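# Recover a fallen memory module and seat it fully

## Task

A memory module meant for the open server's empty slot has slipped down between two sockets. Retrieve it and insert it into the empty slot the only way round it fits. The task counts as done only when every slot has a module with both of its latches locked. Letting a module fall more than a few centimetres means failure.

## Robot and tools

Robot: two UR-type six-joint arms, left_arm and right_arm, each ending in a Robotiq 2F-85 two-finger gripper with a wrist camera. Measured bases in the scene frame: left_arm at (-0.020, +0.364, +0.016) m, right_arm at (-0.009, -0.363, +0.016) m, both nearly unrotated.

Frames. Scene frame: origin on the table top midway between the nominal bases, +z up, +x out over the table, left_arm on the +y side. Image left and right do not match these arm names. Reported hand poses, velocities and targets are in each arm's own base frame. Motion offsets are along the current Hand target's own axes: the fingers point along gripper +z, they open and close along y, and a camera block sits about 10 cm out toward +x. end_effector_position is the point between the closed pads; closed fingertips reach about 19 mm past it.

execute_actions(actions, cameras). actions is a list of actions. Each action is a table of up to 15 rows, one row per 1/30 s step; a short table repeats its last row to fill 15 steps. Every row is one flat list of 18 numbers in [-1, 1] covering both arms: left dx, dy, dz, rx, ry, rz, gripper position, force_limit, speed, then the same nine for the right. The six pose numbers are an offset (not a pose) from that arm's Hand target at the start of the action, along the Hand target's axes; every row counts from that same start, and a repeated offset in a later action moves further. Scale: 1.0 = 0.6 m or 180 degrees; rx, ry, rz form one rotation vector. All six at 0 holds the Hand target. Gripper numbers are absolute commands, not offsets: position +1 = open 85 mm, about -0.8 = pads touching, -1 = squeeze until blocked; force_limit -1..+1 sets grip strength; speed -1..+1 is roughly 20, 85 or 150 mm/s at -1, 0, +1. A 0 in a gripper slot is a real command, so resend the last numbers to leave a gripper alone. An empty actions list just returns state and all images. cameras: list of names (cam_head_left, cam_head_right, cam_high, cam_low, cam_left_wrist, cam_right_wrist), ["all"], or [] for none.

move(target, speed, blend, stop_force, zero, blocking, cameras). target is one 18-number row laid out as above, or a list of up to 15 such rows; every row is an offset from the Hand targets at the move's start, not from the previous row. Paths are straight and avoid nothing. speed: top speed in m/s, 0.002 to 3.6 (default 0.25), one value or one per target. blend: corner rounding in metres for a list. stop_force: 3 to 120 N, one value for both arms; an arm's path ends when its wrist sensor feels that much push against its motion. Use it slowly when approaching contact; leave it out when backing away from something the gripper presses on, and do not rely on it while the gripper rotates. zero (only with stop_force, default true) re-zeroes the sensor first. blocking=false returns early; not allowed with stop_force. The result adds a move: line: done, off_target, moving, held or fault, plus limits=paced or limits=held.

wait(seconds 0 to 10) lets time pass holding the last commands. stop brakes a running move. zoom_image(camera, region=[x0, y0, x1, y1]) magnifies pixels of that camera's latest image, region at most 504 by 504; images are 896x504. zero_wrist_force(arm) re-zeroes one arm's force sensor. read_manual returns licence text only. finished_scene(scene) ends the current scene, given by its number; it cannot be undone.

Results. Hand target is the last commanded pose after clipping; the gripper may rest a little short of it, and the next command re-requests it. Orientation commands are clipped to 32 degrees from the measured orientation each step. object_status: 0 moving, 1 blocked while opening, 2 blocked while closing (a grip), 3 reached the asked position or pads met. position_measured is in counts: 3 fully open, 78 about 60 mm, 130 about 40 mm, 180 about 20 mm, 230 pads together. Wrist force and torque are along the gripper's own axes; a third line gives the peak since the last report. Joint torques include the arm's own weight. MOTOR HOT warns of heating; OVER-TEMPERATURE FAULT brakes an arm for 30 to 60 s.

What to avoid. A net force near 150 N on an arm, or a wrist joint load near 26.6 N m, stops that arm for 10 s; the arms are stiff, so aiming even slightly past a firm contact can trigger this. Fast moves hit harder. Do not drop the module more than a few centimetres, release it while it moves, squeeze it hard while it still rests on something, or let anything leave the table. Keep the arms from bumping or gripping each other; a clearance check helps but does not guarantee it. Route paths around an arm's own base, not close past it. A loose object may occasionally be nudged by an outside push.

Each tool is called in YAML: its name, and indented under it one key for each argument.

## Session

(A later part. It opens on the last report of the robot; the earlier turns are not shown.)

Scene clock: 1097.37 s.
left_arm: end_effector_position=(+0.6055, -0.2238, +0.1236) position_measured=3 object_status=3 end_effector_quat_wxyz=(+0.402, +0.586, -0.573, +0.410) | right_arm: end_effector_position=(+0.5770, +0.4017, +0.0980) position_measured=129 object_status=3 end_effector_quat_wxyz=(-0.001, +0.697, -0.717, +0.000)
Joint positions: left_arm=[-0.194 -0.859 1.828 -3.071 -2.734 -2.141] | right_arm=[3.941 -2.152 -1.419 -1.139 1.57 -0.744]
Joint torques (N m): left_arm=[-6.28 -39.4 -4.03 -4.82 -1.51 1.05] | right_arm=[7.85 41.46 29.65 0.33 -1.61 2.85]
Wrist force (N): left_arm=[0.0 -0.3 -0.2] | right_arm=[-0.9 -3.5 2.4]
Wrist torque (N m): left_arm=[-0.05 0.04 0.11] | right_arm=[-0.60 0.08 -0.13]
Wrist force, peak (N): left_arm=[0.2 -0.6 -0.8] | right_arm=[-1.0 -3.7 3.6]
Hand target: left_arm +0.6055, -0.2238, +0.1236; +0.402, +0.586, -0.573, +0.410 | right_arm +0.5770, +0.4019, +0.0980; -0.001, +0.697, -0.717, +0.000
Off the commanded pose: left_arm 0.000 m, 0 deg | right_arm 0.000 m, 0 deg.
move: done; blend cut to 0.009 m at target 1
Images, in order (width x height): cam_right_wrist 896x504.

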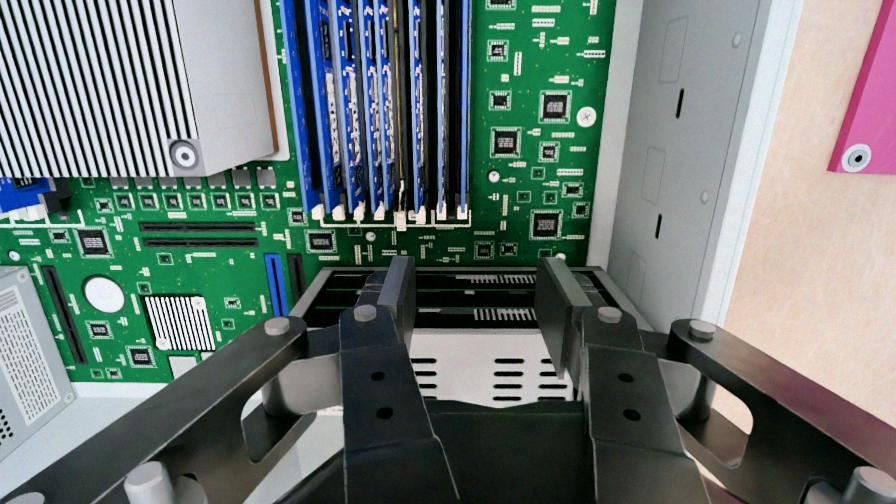

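move:
  target:
    - [0,0,0,0,0,0,1,-1,-1, -0.0225,0,0,0,0,0,0,-0.7,0]
    - [0,0,0,0,0,0,1,-1,-1, -0.0225,0,0.095,0,0,0,0,-0.7,0]
  speed: [0.05,0.04]
  stop_force: 12
  cameras: ["cam_right_wrist"]

zoom_image:
  camera: "cam_right_wrist"
  region: [390, 190, 520, 290]

Scene clock: 1119.33 s.
left_arm: end_effector_position=(+0.6055, -0.2238, +0.1236) position_measured=3 object_status=3 end_effector_quat_wxyz=(+0.402, +0.586, -0.573, +0.410) | right_arm: end_effector_position=(+0.5774, +0.4155, +0.0489) position_measured=129 object_status=3 end_effector_quat_wxyz=(-0.001, +0.697, -0.717, +0.000)
Joint positions: left_arm=[-0.194 -0.859 1.828 -3.071 -2.734 -2.141] | right_arm=[3.954 -2.223 -1.439 -1.048 1.57 -0.731]
Joint torques (N m): left_arm=[-5.34 -39.41 -3.69 -4.68 -1.56 0.83] | right_arm=[5.85 43.22 17.79 -2.18 1.17 2.21]
Wrist force (N): left_arm=[0.1 -0.4 -0.3] | right_arm=[-1.6 -9.0 -18.8]
Wrist torque (N m): left_arm=[-0.06 0.01 0.11] | right_arm=[-0.17 -0.11 -0.08]
Wrist force, peak (N): left_arm=[-0.1 -0.9 -0.5] | right_arm=[29.6 15.7 -71.6]
Hand target: left_arm +0.6055, -0.2238, +0.1236; +0.402, +0.586, -0.573, +0.410 | right_arm +0.5774, +0.4155, +0.0489; -0.001, +0.697, -0.717, +0.000 (not the last commanded pose)
Off the commanded pose: left_arm 0.000 m, 0 deg | right_arm 0.008 m, 0 deg.
move: contact (right_arm); path passed 1 of 2 targets
Images, in order (width x height): cam_right_wrist 896x504.

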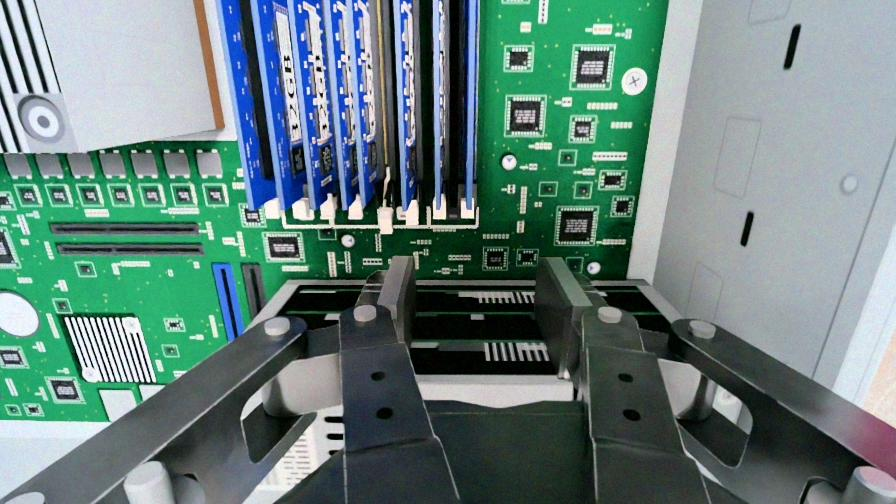

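Scaled by 3.877 from the camera's 896x504 image, which has a finer 1280x720 frame.

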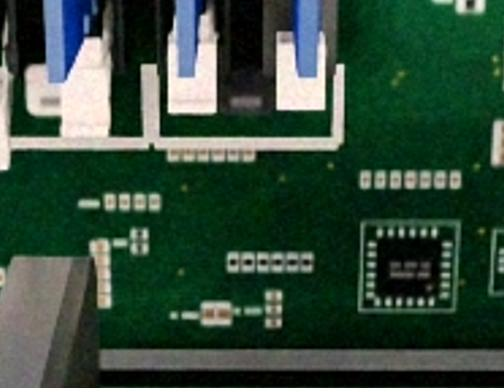

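move:
  target:
    - [0,0,0,0,0,0,1,-1,-1, 0,0,-0.03,0,0,0,0,-0.7,0]
    - [0,0,0,0,0,0,1,-1,-1, 0.0075,0,-0.03,0,0,0,0,-0.7,0]
  speed: [0.06,0.05]

move:
  target: [0,0,0,0,0,0,1,-1,-1, 0,0,0.045,0,0,0,0,-0.7,0]
  speed: 0.02
  stop_force: 8
  cameras: ["cam_right_wrist","cam_left_wrist"]

zoom_image:
  camera: "cam_right_wrist"
  region: [390, 190, 520, 290]

Scene clock: 1129.13 s.
left_arm: end_effector_position=(+0.6055, -0.2238, +0.1236) position_measured=3 object_status=3 end_effector_quat_wxyz=(+0.402, +0.586, -0.573, +0.410) | right_arm: end_effector_position=(+0.5773, +0.4111, +0.0669) position_measured=129 object_status=3 end_effector_quat_wxyz=(-0.001, +0.697, -0.717, +0.000)
Joint positions: left_arm=[-0.194 -0.859 1.828 -3.071 -2.734 -2.141] | right_arm=[3.95 -2.197 -1.432 -1.081 1.57 -0.735]
Joint torques (N m): left_arm=[-5.56 -38.98 -3.29 -4.73 -1.72 1.03] | right_arm=[-9.81 58.37 15.57 4.91 -0.26 -3.2]
Wrist force (N): left_arm=[-0.1 -0.3 -0.5] | right_arm=[-1.2 -3.7 2.1]
Wrist torque (N m): left_arm=[-0.05 0.03 0.10] | right_arm=[-0.64 0.14 0.03]
Wrist force, peak (N): left_arm=[0.1 -0.8 -0.6] | right_arm=[-1.5 -9.0 -18.9]
Hand target: left_arm +0.6055, -0.2238, +0.1236; +0.402, +0.586, -0.573, +0.410 | right_arm +0.5773, +0.4109, +0.0669; -0.001, +0.697, -0.717, +0.000
Off the commanded pose: left_arm 0.000 m, 0 deg | right_arm 0.000 m, 0 deg.
move: done

Scene clock: 1131.50 s.
left_arm: end_effector_position=(+0.6055, -0.2238, +0.1236) position_measured=3 object_status=3 end_effector_quat_wxyz=(+0.402, +0.586, -0.573, +0.410) | right_arm: end_effector_position=(+0.5773, +0.4110, +0.0399) position_measured=129 object_status=3 end_effector_quat_wxyz=(-0.001, +0.697, -0.717, +0.000)
Joint positions: left_arm=[-0.194 -0.859 1.828 -3.071 -2.734 -2.141] | right_arm=[3.95 -2.228 -1.456 -1.026 1.57 -0.735]
Joint torques (N m): left_arm=[-5.75 -39.6 -3.85 -4.88 -1.84 1.04] | right_arm=[-9.13 43.9 14.03 4.93 1.22 -3.02]
Wrist force (N): left_arm=[0.3 -0.4 -0.5] | right_arm=[-1.3 -4.0 1.9]
Wrist torque (N m): left_arm=[-0.06 -0.02 0.11] | right_arm=[-0.69 0.14 0.03]
Wrist force, peak (N): left_arm=[0.3 -0.5 -0.6] | right_arm=[-1.3 -4.2 2.3]
Hand target: left_arm +0.6055, -0.2238, +0.1236; +0.402, +0.586, -0.573, +0.410 | right_arm +0.5773, +0.4110, +0.0399; -0.001, +0.697, -0.717, +0.000
Off the commanded pose: left_arm 0.000 m, 0 deg | right_arm 0.000 m, 0 deg.
move: done
Images, in order (width x height): cam_left_wrist 896x504, cam_right_wrist 896x504.

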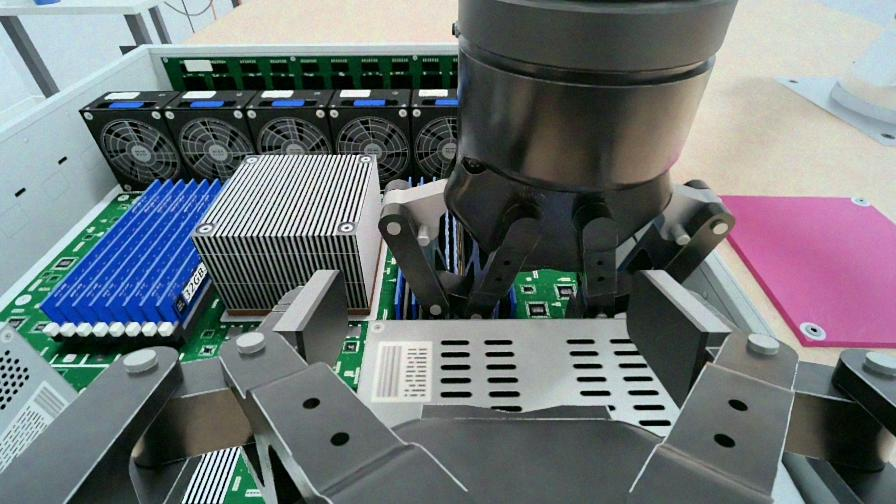

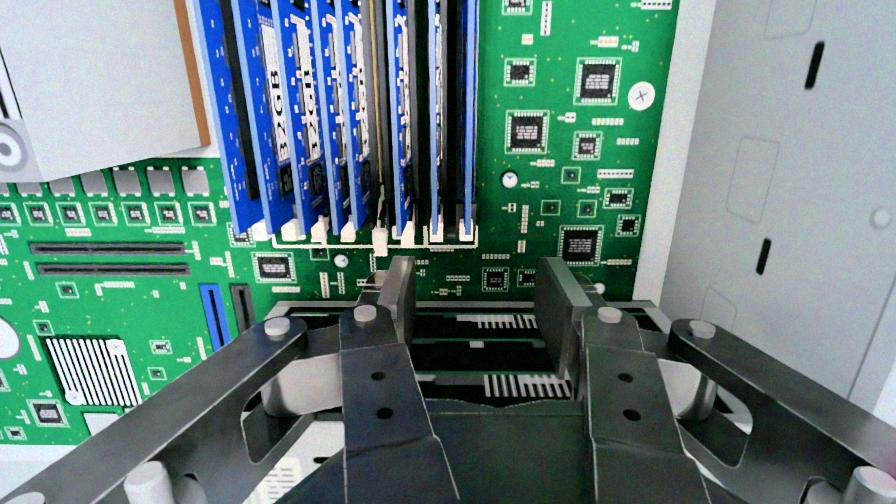

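Scaled by 3.877 from the camera's 896x504 image, which has a finer 1280x720 frame.

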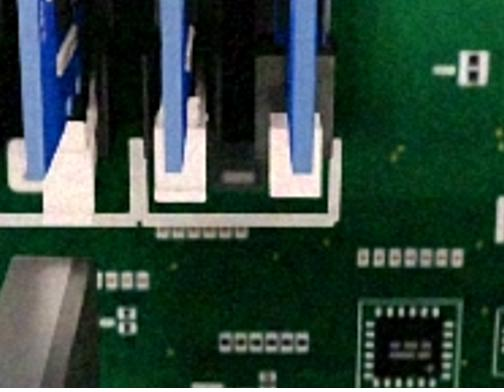

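move:
  target: [0,0,0,0,0,0,1,-1,-1, 0,0.002,0,0,0,0,0,-0.7,0]
  speed: 0.03

move:
  target: [0,0,0,0,0,0,1,-1,-1, 0.0167,0,0,0,0,0,0,-0.7,0]
  speed: 0.01
  stop_force: 15
  cameras: ["cam_right_wrist"]

zoom_image:
  camera: "cam_right_wrist"
  region: [390, 200, 520, 300]

Scene clock: 1139.47 s.
left_arm: end_effector_position=(+0.6055, -0.2238, +0.1236) position_measured=3 object_status=3 end_effector_quat_wxyz=(+0.402, +0.586, -0.573, +0.410) | right_arm: end_effector_position=(+0.5762, +0.4110, +0.0398) position_measured=129 object_status=3 end_effector_quat_wxyz=(-0.001, +0.697, -0.717, +0.000)
Joint positions: left_arm=[-0.194 -0.859 1.828 -3.071 -2.734 -2.141] | right_arm=[3.951 -2.226 -1.459 -1.024 1.57 -0.734]
Joint torques (N m): left_arm=[-5.27 -39.65 -3.31 -4.75 -1.63 1.1] | right_arm=[8.36 59.12 14.15 4.86 0.86 2.58]
Wrist force (N): left_arm=[0.0 -0.5 -0.4] | right_arm=[-1.3 -4.0 1.9]
Wrist torque (N m): left_arm=[-0.08 0.02 0.11] | right_arm=[-0.67 0.13 -0.12]
Wrist force, peak (N): left_arm=[0.2 -0.8 -0.3] | right_arm=[-1.4 -4.2 2.2]
Hand target: left_arm +0.6055, -0.2238, +0.1236; +0.402, +0.586, -0.573, +0.410 | right_arm +0.5761, +0.4110, +0.0399; -0.001, +0.697, -0.717, +0.000
Off the commanded pose: left_arm 0.000 m, 0 deg | right_arm 0.000 m, 0 deg.
move: done

Scene clock: 1141.27 s.
left_arm: end_effector_position=(+0.6055, -0.2238, +0.1236) position_measured=3 object_status=3 end_effector_quat_wxyz=(+0.402, +0.586, -0.573, +0.410) | right_arm: end_effector_position=(+0.5760, +0.4051, +0.0399) position_measured=129 object_status=3 end_effector_quat_wxyz=(-0.002, +0.697, -0.717, +0.000)
Joint positions: left_arm=[-0.194 -0.859 1.828 -3.071 -2.734 -2.141] | right_arm=[3.945 -2.219 -1.472 -1.018 1.57 -0.74]
Joint torques (N m): left_arm=[-4.88 -39.39 -3.64 -4.79 -1.8 0.89] | right_arm=[0.9 43.47 23.66 -1.96 -3.58 3]
Wrist force (N): left_arm=[0.2 -0.2 -0.2] | right_arm=[-16.1 -3.8 3.8]
Wrist torque (N m): left_arm=[-0.05 -0.03 0.11] | right_arm=[-0.67 0.28 -0.36]
Wrist force, peak (N): left_arm=[0.7 -0.5 -0.4] | right_arm=[-21.4 -4.2 4.6]
Hand target: left_arm +0.6055, -0.2238, +0.1236; +0.402, +0.586, -0.573, +0.410 | right_arm +0.5760, +0.4051, +0.0399; -0.002, +0.697, -0.717, +0.000 (not the last commanded pose)
Off the commanded pose: left_arm 0.000 m, 0 deg | right_arm 0.004 m, 0 deg.
move: contact (right_arm)
Images, in order (width x height): cam_right_wrist 896x504.

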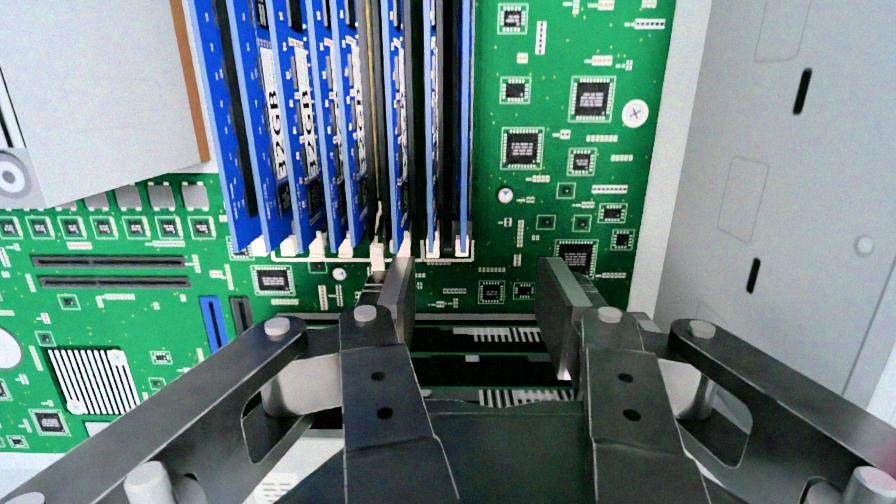

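Scaled by 3.877 from the camera's 896x504 image, which has a finer 1280x720 frame.

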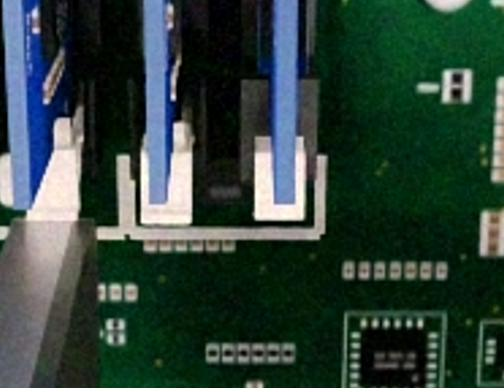

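move:
  target: [0,0,0,0,0,0,1,-1,-1, -0.0083,0,0,0,0,0,0,-0.7,0]
  speed: 0.03
  cameras: ["cam_right_wrist"]

zoom_image:
  camera: "cam_right_wrist"
  region: [390, 200, 520, 300]

Scene clock: 1147.33 s.
left_arm: end_effector_position=(+0.6055, -0.2238, +0.1236) position_measured=3 object_status=3 end_effector_quat_wxyz=(+0.402, +0.586, -0.573, +0.410) | right_arm: end_effector_position=(+0.5761, +0.4099, +0.0399) position_measured=129 object_status=3 end_effector_quat_wxyz=(-0.002, +0.697, -0.717, +0.000)
Joint positions: left_arm=[-0.194 -0.859 1.828 -3.071 -2.734 -2.141] | right_arm=[3.95 -2.225 -1.462 -1.023 1.57 -0.735]
Joint torques (N m): left_arm=[-5.08 -39.37 -3.1 -4.87 -1.64 1.01] | right_arm=[9.31 44.29 29.13 0.62 -0.93 2.45]
Wrist force (N): left_arm=[0.1 -0.3 -0.6] | right_arm=[-1.3 -4.0 2.0]
Wrist torque (N m): left_arm=[-0.06 0.01 0.11] | right_arm=[-0.67 0.14 -0.13]
Wrist force, peak (N): left_arm=[0.3 -0.7 -0.5] | right_arm=[-16.6 -4.2 2.4]
Hand target: left_arm +0.6055, -0.2238, +0.1236; +0.402, +0.586, -0.573, +0.410 | right_arm +0.5761, +0.4101, +0.0399; -0.002, +0.697, -0.717, +0.000
Off the commanded pose: left_arm 0.000 m, 0 deg | right_arm 0.000 m, 0 deg.
move: done
Images, in order (width x height): cam_right_wrist 896x504.

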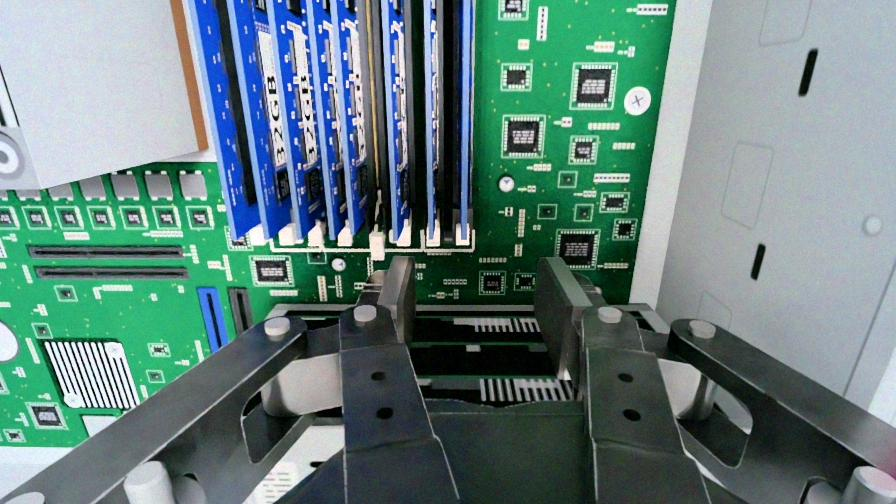

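Scaled by 3.877 from the camera's 896x504 image, which has a finer 1280x720 frame.

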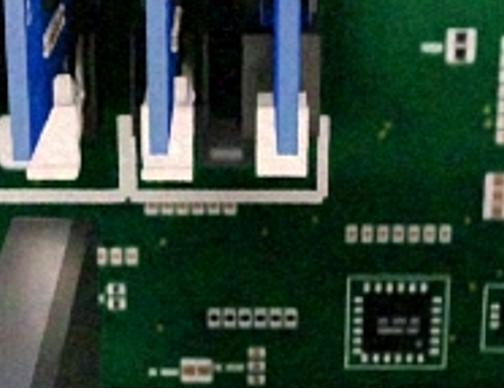

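move:
  target:
    - [0,0,0,0,0,0,1,-1,-1, 0,0,-0.06,0,0,0,0,-0.7,0]
    - [0,0,0,0,0,0,1,-1,-1, 0.294,0.0006,-0.06,0,0,0,0,-0.7,0]
  speed: [0.08,0.15]
  cameras: ["cam_right_wrist","cam_left_wrist"]

zoom_image:
  camera: "cam_right_wrist"
  region: [370, 220, 520, 320]

zoom_image:
  camera: "cam_left_wrist"
  region: [430, 130, 500, 210]

Scene clock: 1159.00 s.
left_arm: end_effector_position=(+0.6055, -0.2238, +0.1236) position_measured=3 object_status=3 end_effector_quat_wxyz=(+0.402, +0.586, -0.573, +0.410) | right_arm: end_effector_position=(+0.5709, +0.2339, +0.0756) position_measured=129 object_status=3 end_effector_quat_wxyz=(-0.002, +0.697, -0.717, +0.000)
Joint positions: left_arm=[-0.194 -0.859 1.828 -3.071 -2.734 -2.141] | right_arm=[3.748 -1.996 -1.733 -0.98 1.571 -0.937]
Joint torques (N m): left_arm=[-4.81 -39.73 -3.67 -4.56 -1.74 1.03] | right_arm=[-8.93 49.85 14.01 5.09 1.36 -2.99]
Wrist force (N): left_arm=[-0.1 -0.2 -0.6] | right_arm=[-0.9 -4.0 2.3]
Wrist torque (N m): left_arm=[-0.05 0.03 0.11] | right_arm=[-0.68 0.08 0.02]
Wrist force, peak (N): left_arm=[0.4 -0.7 -0.7] | right_arm=[-2.4 -4.1 2.3]
Hand target: left_arm +0.6055, -0.2238, +0.1236; +0.402, +0.586, -0.573, +0.410 | right_arm +0.5709, +0.2337, +0.0756; -0.002, +0.697, -0.717, +0.000
Off the commanded pose: left_arm 0.000 m, 0 deg | right_arm 0.000 m, 0 deg.
move: done
Images, in order (width x height): cam_left_wrist 896x504, cam_right_wrist 896x504.

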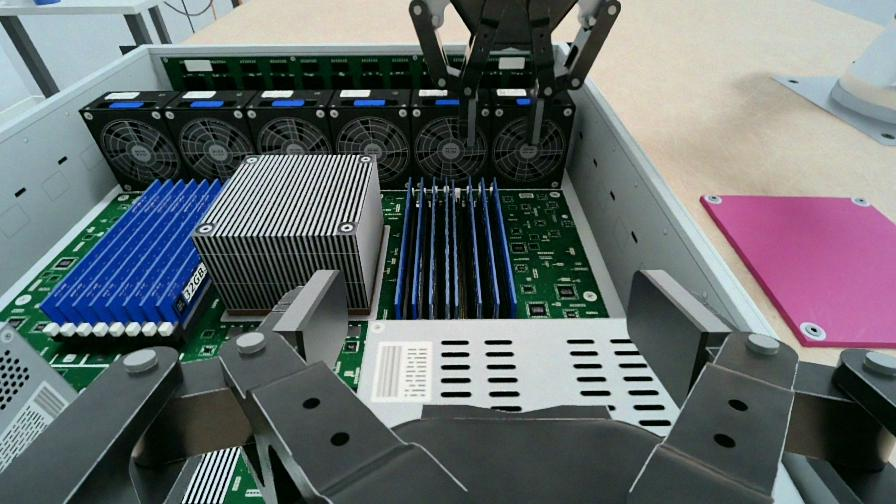

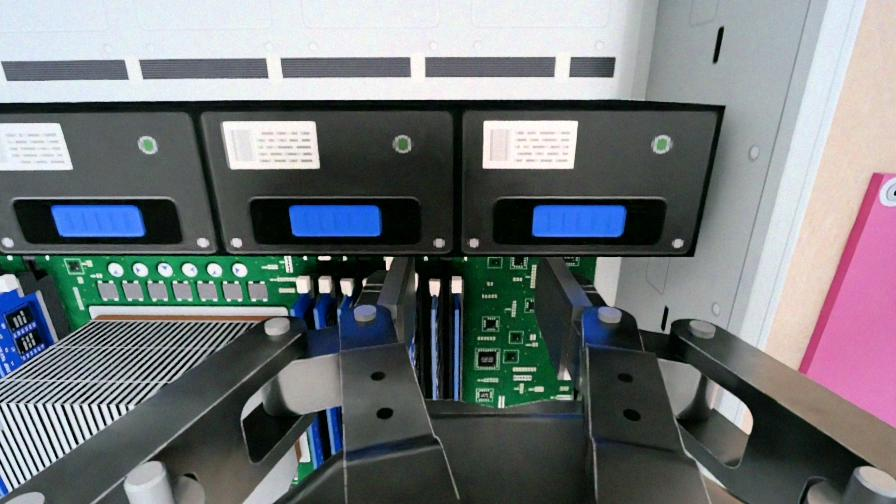

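Scaled by 3.360 from the camera's 896x504 image, which has a finer 1280x720 frame.

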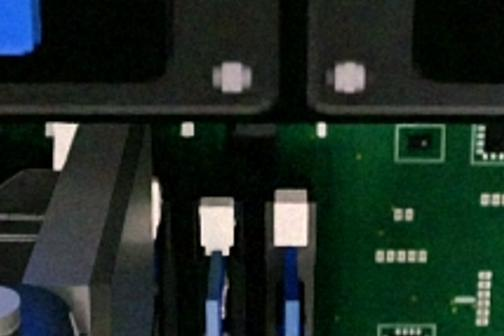

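Scaled by 6.300 from the camera's 896x504 image, which has a finer 1280x720 frame.

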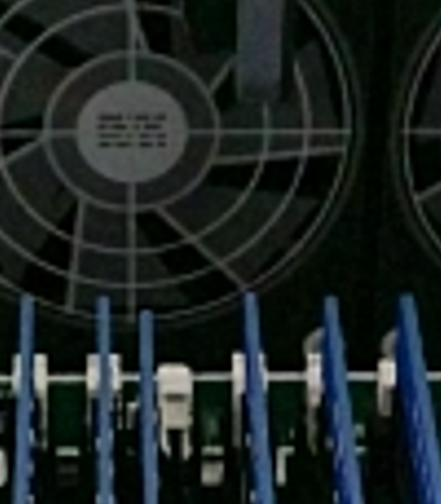

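move:
  target: [0,0,0,0,0,0,1,-1,-1, 0,-0.002,0,0,0,0,0,-0.7,0]
  speed: 0.03

move:
  target: [0,0,0,0,0,0,1,-1,-1, 0,0,0.0607,0,0,0,0,-0.7,0]
  speed: 0.03
  stop_force: 8

move:
  target: [0,0,0,0,0,0,1,-1,-1, -0.0133,0,0,0,0,0,0,-0.7,0]
  speed: 0.01
  stop_force: 15
  cameras: ["cam_right_wrist","cam_left_wrist"]

zoom_image:
  camera: "cam_left_wrist"
  region: [430, 150, 490, 210]

Scene clock: 1172.87 s.
left_arm: end_effector_position=(+0.6055, -0.2238, +0.1236) position_measured=3 object_status=3 end_effector_quat_wxyz=(+0.402, +0.586, -0.573, +0.410) | right_arm: end_effector_position=(+0.5720, +0.2337, +0.0756) position_measured=129 object_status=3 end_effector_quat_wxyz=(-0.002, +0.697, -0.717, +0.000)
Joint positions: left_arm=[-0.194 -0.859 1.828 -3.071 -2.734 -2.141] | right_arm=[3.747 -1.998 -1.73 -0.981 1.571 -0.938]
Joint torques (N m): left_arm=[-4.75 -39.89 -4.02 -4.69 -1.77 1.12] | right_arm=[-9.46 33.98 27.7 0.54 1.35 -2.92]
Wrist force (N): left_arm=[-0.1 -0.6 -0.4] | right_arm=[-1.2 -4.1 2.0]
Wrist torque (N m): left_arm=[-0.10 0.03 0.11] | right_arm=[-0.70 0.12 0.01]
Wrist force, peak (N): left_arm=[0.2 -0.2 -0.9] | right_arm=[-1.4 -4.4 2.2]
Hand target: left_arm +0.6055, -0.2238, +0.1236; +0.402, +0.586, -0.573, +0.410 | right_arm +0.5721, +0.2337, +0.0756; -0.002, +0.697, -0.717, +0.000
Off the commanded pose: left_arm 0.000 m, 0 deg | right_arm 0.000 m, 0 deg.
move: done

Scene clock: 1175.17 s.
left_arm: end_effector_position=(+0.6055, -0.2238, +0.1236) position_measured=3 object_status=3 end_effector_quat_wxyz=(+0.402, +0.586, -0.573, +0.410) | right_arm: end_effector_position=(+0.5722, +0.2337, +0.0392) position_measured=129 object_status=3 end_effector_quat_wxyz=(-0.002, +0.697, -0.717, +0.000)
Joint positions: left_arm=[-0.194 -0.859 1.828 -3.071 -2.734 -2.141] | right_arm=[3.747 -2.05 -1.763 -0.897 1.571 -0.938]
Joint torques (N m): left_arm=[-4.96 -39.84 -3.25 -4.72 -1.84 0.94] | right_arm=[-9.23 35.58 12.27 4.96 1.1 -2.89]
Wrist force (N): left_arm=[0.1 -0.3 -0.3] | right_arm=[-1.3 -4.2 2.2]
Wrist torque (N m): left_arm=[-0.05 0.01 0.11] | right_arm=[-0.71 0.13 0.02]
Wrist force, peak (N): left_arm=[0.2 -0.5 -0.7] | right_arm=[-1.3 -4.3 2.4]
Hand target: left_arm +0.6055, -0.2238, +0.1236; +0.402, +0.586, -0.573, +0.410 | right_arm +0.5722, +0.2337, +0.0392; -0.002, +0.697, -0.717, +0.000
Off the commanded pose: left_arm 0.000 m, 0 deg | right_arm 0.000 m, 0 deg.
move: done

Scene clock: 1176.90 s.
left_arm: end_effector_position=(+0.6055, -0.2238, +0.1236) position_measured=3 object_status=3 end_effector_quat_wxyz=(+0.402, +0.586, -0.573, +0.410) | right_arm: end_effector_position=(+0.5723, +0.2392, +0.0392) position_measured=129 object_status=3 end_effector_quat_wxyz=(-0.001, +0.697, -0.717, +0.000)
Joint positions: left_arm=[-0.194 -0.859 1.828 -3.071 -2.734 -2.141] | right_arm=[3.754 -2.054 -1.756 -0.9 1.57 -0.931]
Joint torques (N m): left_arm=[-4.59 -40.17 -4.14 -4.8 -1.81 1.05] | right_arm=[-1.91 50.44 16.28 6.85 3.43 -3.11]
Wrist force (N): left_arm=[0.0 -0.3 -0.5] | right_arm=[12.9 -4.5 0.9]
Wrist torque (N m): left_arm=[-0.04 0.03 0.11] | right_arm=[-0.67 -0.02 0.27]
Wrist force, peak (N): left_arm=[0.3 -0.6 -0.7] | right_arm=[20.1 -3.8 -1.0]
Hand target: left_arm +0.6055, -0.2238, +0.1236; +0.402, +0.586, -0.573, +0.410 | right_arm +0.5723, +0.2392, +0.0392; -0.001, +0.697, -0.717, +0.000 (not the last commanded pose)
Off the commanded pose: left_arm 0.000 m, 0 deg | right_arm 0.003 m, 0 deg.
move: contact (right_arm)
Images, in order (width x height): cam_left_wrist 896x504, cam_right_wrist 896x504.

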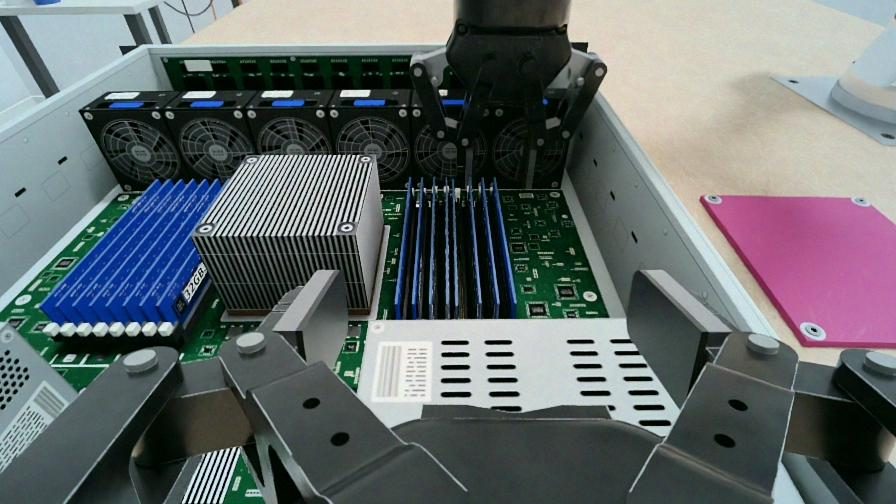

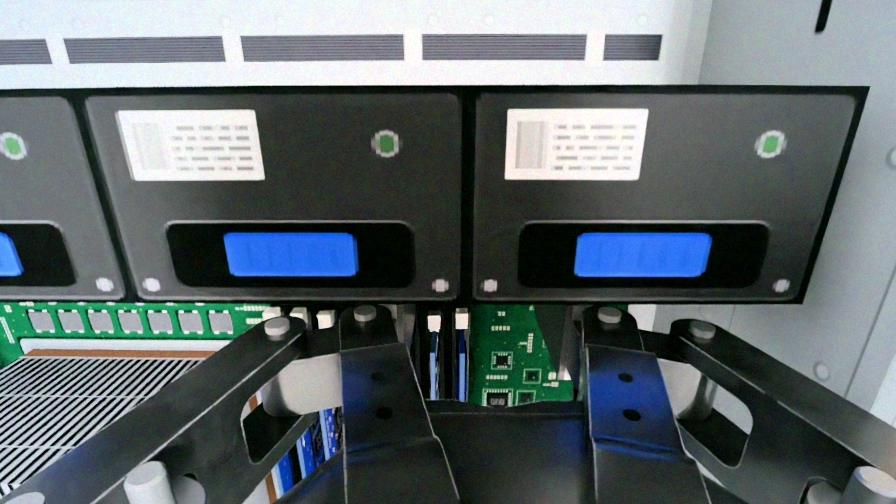

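Scaled by 8.400 from the camera's 896x504 image, which has a finer 1280x720 frame.

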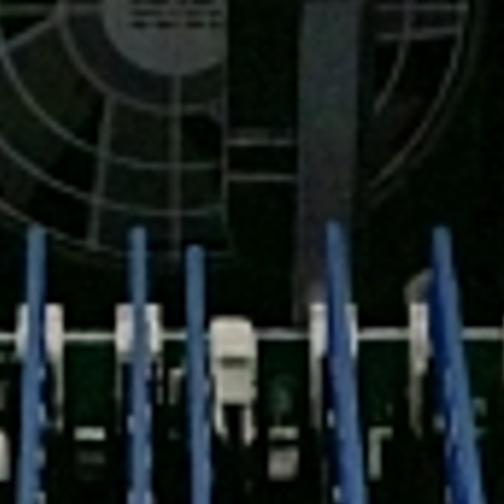

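move:
  target:
    - [0,0,0,0,0,0,1,-1,-1, 0.005,0,0,0,0,0,0,-0.7,0]
    - [0,0,0,0,0,0,1,-1,-1, 0.005,0,-0.055,0,0,0,0,-0.7,0]
    - [0,0,0,0,0,0,1,-1,-1, -0.005,-0.0318,-0.055,0,0,0,0,-0.7,0]
  speed: [0.03,0.08,0.08]
  cameras: ["cam_right_wrist","cam_left_wrist"]

zoom_image:
  camera: "cam_left_wrist"
  region: [430, 150, 490, 210]

zoom_image:
  camera: "cam_right_wrist"
  region: [400, 220, 520, 320]

Scene clock: 1210.07 s.
left_arm: end_effector_position=(+0.6055, -0.2238, +0.1236) position_measured=3 object_status=3 end_effector_quat_wxyz=(+0.402, +0.586, -0.573, +0.410) | right_arm: end_effector_position=(+0.5913, +0.2416, +0.0722) position_measured=129 object_status=3 end_effector_quat_wxyz=(-0.001, +0.697, -0.717, +0.000)
Joint positions: left_arm=[-0.194 -0.859 1.828 -3.071 -2.734 -2.141] | right_arm=[3.74 -2.045 -1.667 -0.997 1.57 -0.945]
Joint torques (N m): left_arm=[-3.77 -39.96 -4.21 -4.67 -1.92 1.02] | right_arm=[-9.38 37.22 28.58 0.53 0.22 -2.92]
Wrist force (N): left_arm=[0.3 -0.3 -0.4] | right_arm=[-1.2 -4.8 1.9]
Wrist torque (N m): left_arm=[-0.05 -0.01 0.11] | right_arm=[-0.80 0.13 0.02]
Wrist force, peak (N): left_arm=[0.3 -0.6 -0.7] | right_arm=[13.3 -4.4 2.7]
Hand target: left_arm +0.6055, -0.2238, +0.1236; +0.402, +0.586, -0.573, +0.410 | right_arm +0.5914, +0.2416, +0.0722; -0.001, +0.697, -0.717, +0.000
Off the commanded pose: left_arm 0.000 m, 0 deg | right_arm 0.000 m, 0 deg.
move: done
Images, in order (width x height): cam_left_wrist 896x504, cam_right_wrist 896x504.

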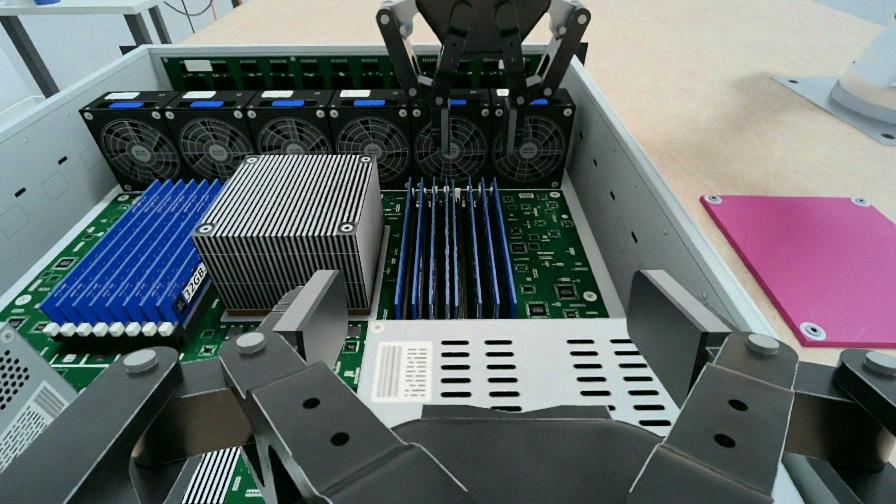

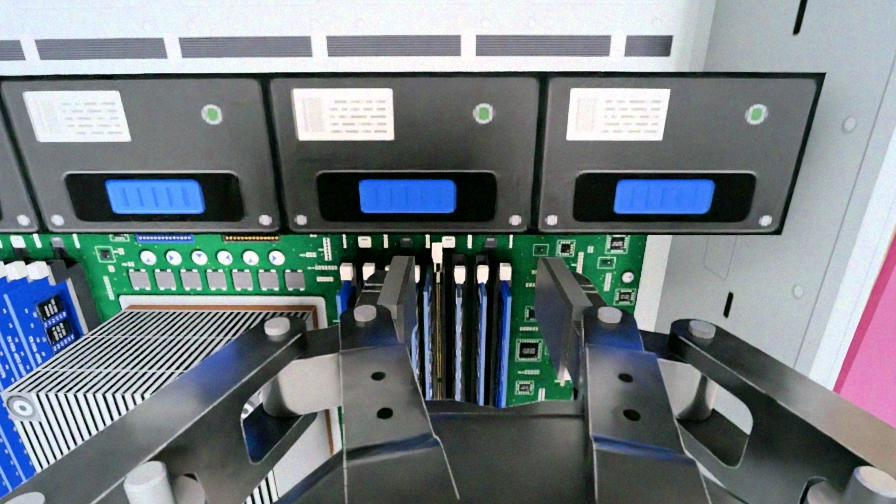

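Scaled by 8.400 from the camera's 896x504 image, which has a finer 1280x720 frame.

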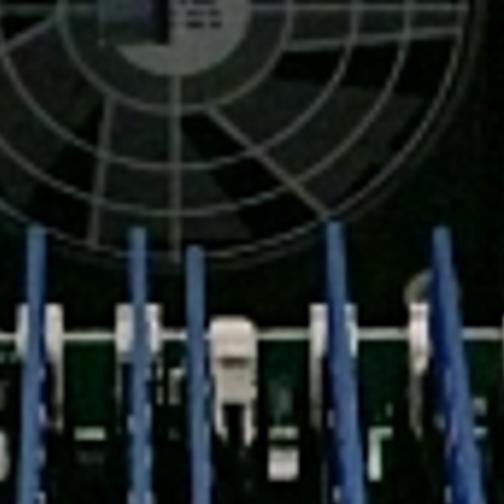

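Scaled by 4.200 from the camera's 896x504 image, which has a finer 1280x720 frame.

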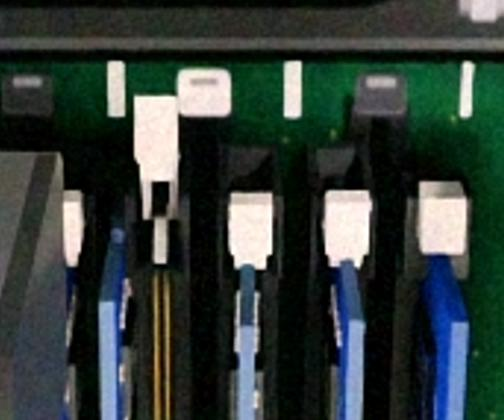

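move:
  target: [0,0,0,0,0,0,1,-1,-1, 0,0.0005,0.0525,0,0,0,0,-0.7,0]
  speed: 0.02
  stop_force: 6

move:
  target: [0,0,0,0,0,0,1,-1,-1, 0.0025,0,0.006,0,0,0,0,-0.7,0]
  speed: 0.015
  stop_force: 30

move:
  target: [0,0,0,0,0,0,1,-1,-1, 0.0092,0,0.005,0,0,0,0,-0.7,0]
  speed: 0.015
  stop_force: 30
  cameras: ["cam_right_wrist","cam_left_wrist"]

zoom_image:
  camera: "cam_left_wrist"
  region: [430, 150, 490, 210]

Scene clock: 1221.63 s.
left_arm: end_effector_position=(+0.6055, -0.2238, +0.1236) position_measured=3 object_status=3 end_effector_quat_wxyz=(+0.402, +0.586, -0.573, +0.410) | right_arm: end_effector_position=(+0.5912, +0.2416, +0.0436) position_measured=129 object_status=3 end_effector_quat_wxyz=(-0.001, +0.697, -0.717, +0.000)
Joint positions: left_arm=[-0.194 -0.859 1.828 -3.071 -2.734 -2.141] | right_arm=[3.74 -2.083 -1.693 -0.933 1.571 -0.945]
Joint torques (N m): left_arm=[-4.55 -40.55 -4.63 -4.72 -1.92 1.12] | right_arm=[6.14 50.56 26.52 0.33 1.07 2.07]
Wrist force (N): left_arm=[0.1 -0.2 -0.1] | right_arm=[-1.3 -4.5 0.6]
Wrist torque (N m): left_arm=[-0.03 0.01 0.12] | right_arm=[-0.72 0.08 0.02]
Wrist force, peak (N): left_arm=[0.5 -0.8 -0.7] | right_arm=[2.5 -4.5 -10.7]
Hand target: left_arm +0.6055, -0.2238, +0.1236; +0.402, +0.586, -0.573, +0.410 | right_arm +0.5912, +0.2416, +0.0437; -0.001, +0.697, -0.717, +0.000 (not the last commanded pose)
Off the commanded pose: left_arm 0.000 m, 0 deg | right_arm 0.003 m, 0 deg.
move: contact (right_arm)

Scene clock: 1223.07 s.
left_arm: end_effector_position=(+0.6055, -0.2238, +0.1236) position_measured=3 object_status=3 end_effector_quat_wxyz=(+0.402, +0.586, -0.573, +0.410) | right_arm: end_effector_position=(+0.5911, +0.2401, +0.0401) position_measured=129 object_status=3 end_effector_quat_wxyz=(-0.001, +0.697, -0.717, +0.000)
Joint positions: left_arm=[-0.194 -0.859 1.828 -3.071 -2.734 -2.141] | right_arm=[3.738 -2.087 -1.698 -0.924 1.571 -0.947]
Joint torques (N m): left_arm=[-3.81 -39.78 -3.49 -4.53 -1.93 1.04] | right_arm=[-5.94 28.44 8.77 4.36 1.14 -3.01]
Wrist force (N): left_arm=[0.3 -0.5 -0.3] | right_arm=[5.9 -3.8 -14.0]
Wrist torque (N m): left_arm=[-0.08 -0.03 0.11] | right_arm=[-0.45 -0.02 0.16]
Wrist force, peak (N): left_arm=[0.5 -0.5 -0.7] | right_arm=[3.3 -1.3 -21.2]
Hand target: left_arm +0.6055, -0.2238, +0.1236; +0.402, +0.586, -0.573, +0.410 | right_arm +0.5911, +0.2401, +0.0400; -0.001, +0.697, -0.717, +0.000
Off the commanded pose: left_arm 0.000 m, 0 deg | right_arm 0.000 m, 0 deg.
move: done

Scene clock: 1224.53 s.
left_arm: end_effector_position=(+0.6055, -0.2238, +0.1236) position_measured=3 object_status=3 end_effector_quat_wxyz=(+0.402, +0.586, -0.573, +0.410) | right_arm: end_effector_position=(+0.5910, +0.2346, +0.0370) position_measured=129 object_status=3 end_effector_quat_wxyz=(-0.001, +0.697, -0.717, +0.000)
Joint positions: left_arm=[-0.194 -0.859 1.828 -3.071 -2.734 -2.141] | right_arm=[3.731 -2.087 -1.708 -0.915 1.571 -0.954]
Joint torques (N m): left_arm=[-4.33 -39.63 -3.89 -4.65 -1.87 1.02] | right_arm=[-9.11 41.71 11.65 4.52 0.88 -3.01]
Wrist force (N): left_arm=[0.2 -0.5 -0.3] | right_arm=[-1.6 -4.7 -1.9]
Wrist torque (N m): left_arm=[-0.09 0.00 0.11] | right_arm=[-0.69 0.07 0.01]
Wrist force, peak (N): left_arm=[0.3 -0.6 -0.6] | right_arm=[6.0 -3.8 -13.7]
Hand target: left_arm +0.6055, -0.2238, +0.1236; +0.402, +0.586, -0.573, +0.410 | right_arm +0.5910, +0.2346, +0.0370; -0.001, +0.697, -0.717, +0.000
Off the commanded pose: left_arm 0.000 m, 0 deg | right_arm 0.000 m, 0 deg.
move: done
Images, in order (width x height): cam_left_wrist 896x504, cam_right_wrist 896x504.

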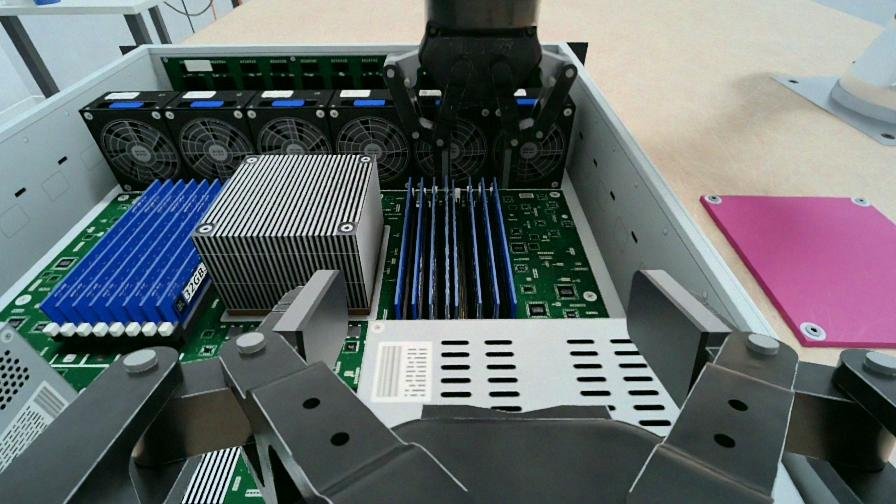

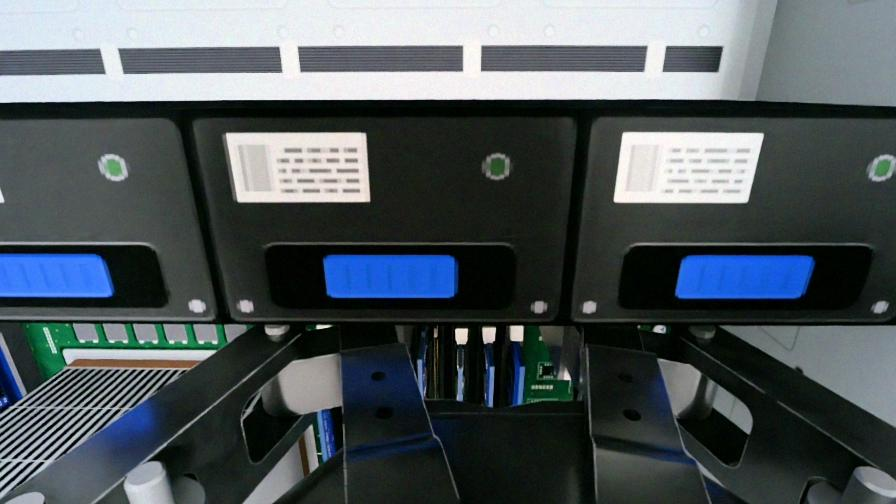

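Scaled by 8.400 from the camera's 896x504 image, which has a finer 1280x720 frame.

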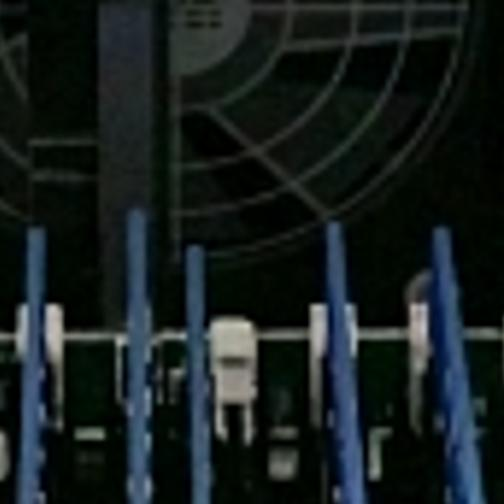

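move:
  target:
    - [0,0,0,0,0,0,1,-1,-1, 0,0,-0.06,0,0,0,0,-0.7,0]
    - [0,0,0,0,0,0,1,-1,-1, -0.2782,0.0019,-0.06,0,0,-0.0022,0,-0.7,0]
  speed: [0.08,0.15]
  cameras: ["cam_right_wrist","cam_left_wrist"]

zoom_image:
  camera: "cam_left_wrist"
  region: [400, 240, 520, 330]

zoom_image:
  camera: "cam_right_wrist"
  region: [380, 180, 520, 280]

Scene clock: 1244.67 s.
left_arm: end_effector_position=(+0.6055, -0.2238, +0.1236) position_measured=3 object_status=3 end_effector_quat_wxyz=(+0.402, +0.586, -0.573, +0.410) | right_arm: end_effector_position=(+0.5943, +0.4013, +0.0733) position_measured=129 object_status=3 end_effector_quat_wxyz=(-0.001, +0.700, -0.714, +0.000)
Joint positions: left_arm=[-0.194 -0.859 1.828 -3.071 -2.734 -2.141] | right_arm=[3.923 -2.208 -1.394 -1.108 1.57 -0.769]
Joint torques (N m): left_arm=[-4.18 -41.26 -3.53 -4.62 -2.1 0.97] | right_arm=[8.12 45.72 29.28 0.4 -1.48 2.77]
Wrist force (N): left_arm=[-0.1 -0.3 -0.3] | right_arm=[-1.3 -4.6 2.2]
Wrist torque (N m): left_arm=[-0.06 0.04 0.11] | right_arm=[-0.77 0.14 -0.13]
Wrist force, peak (N): left_arm=[0.0 -0.7 -0.7] | right_arm=[-1.1 -4.7 2.9]
Hand target: left_arm +0.6055, -0.2238, +0.1236; +0.402, +0.586, -0.573, +0.410 | right_arm +0.5943, +0.4015, +0.0733; -0.001, +0.700, -0.714, +0.000
Off the commanded pose: left_arm 0.000 m, 0 deg | right_arm 0.000 m, 0 deg.
move: done
Images, in order (width x height): cam_left_wrist 896x504, cam_right_wrist 896x504.

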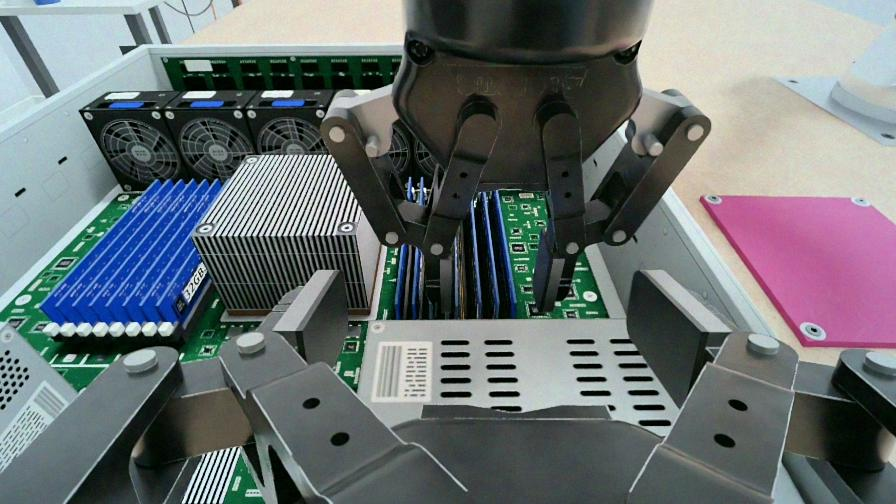

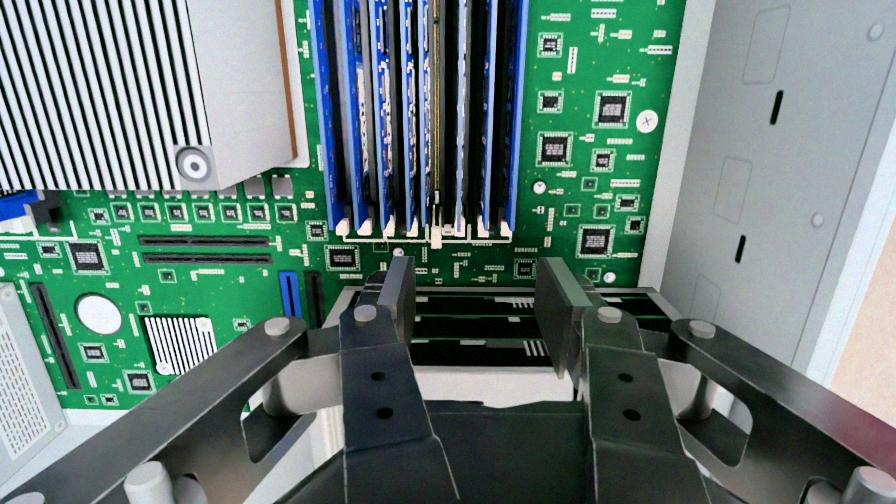

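Scaled by 4.200 from the camera's 896x504 image, which has a finer 1280x720 frame.

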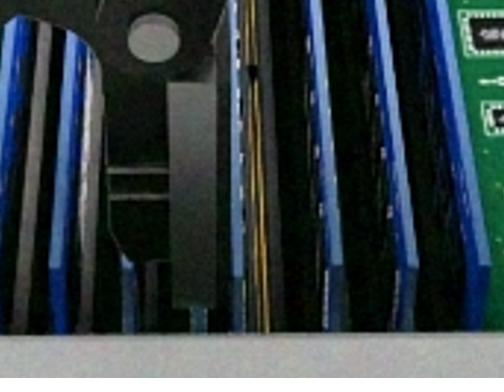

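Scaled by 3.600 from the camera's 896x504 image, which has a finer 1280x720 frame.

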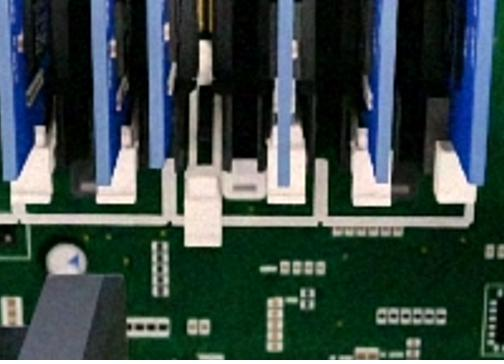

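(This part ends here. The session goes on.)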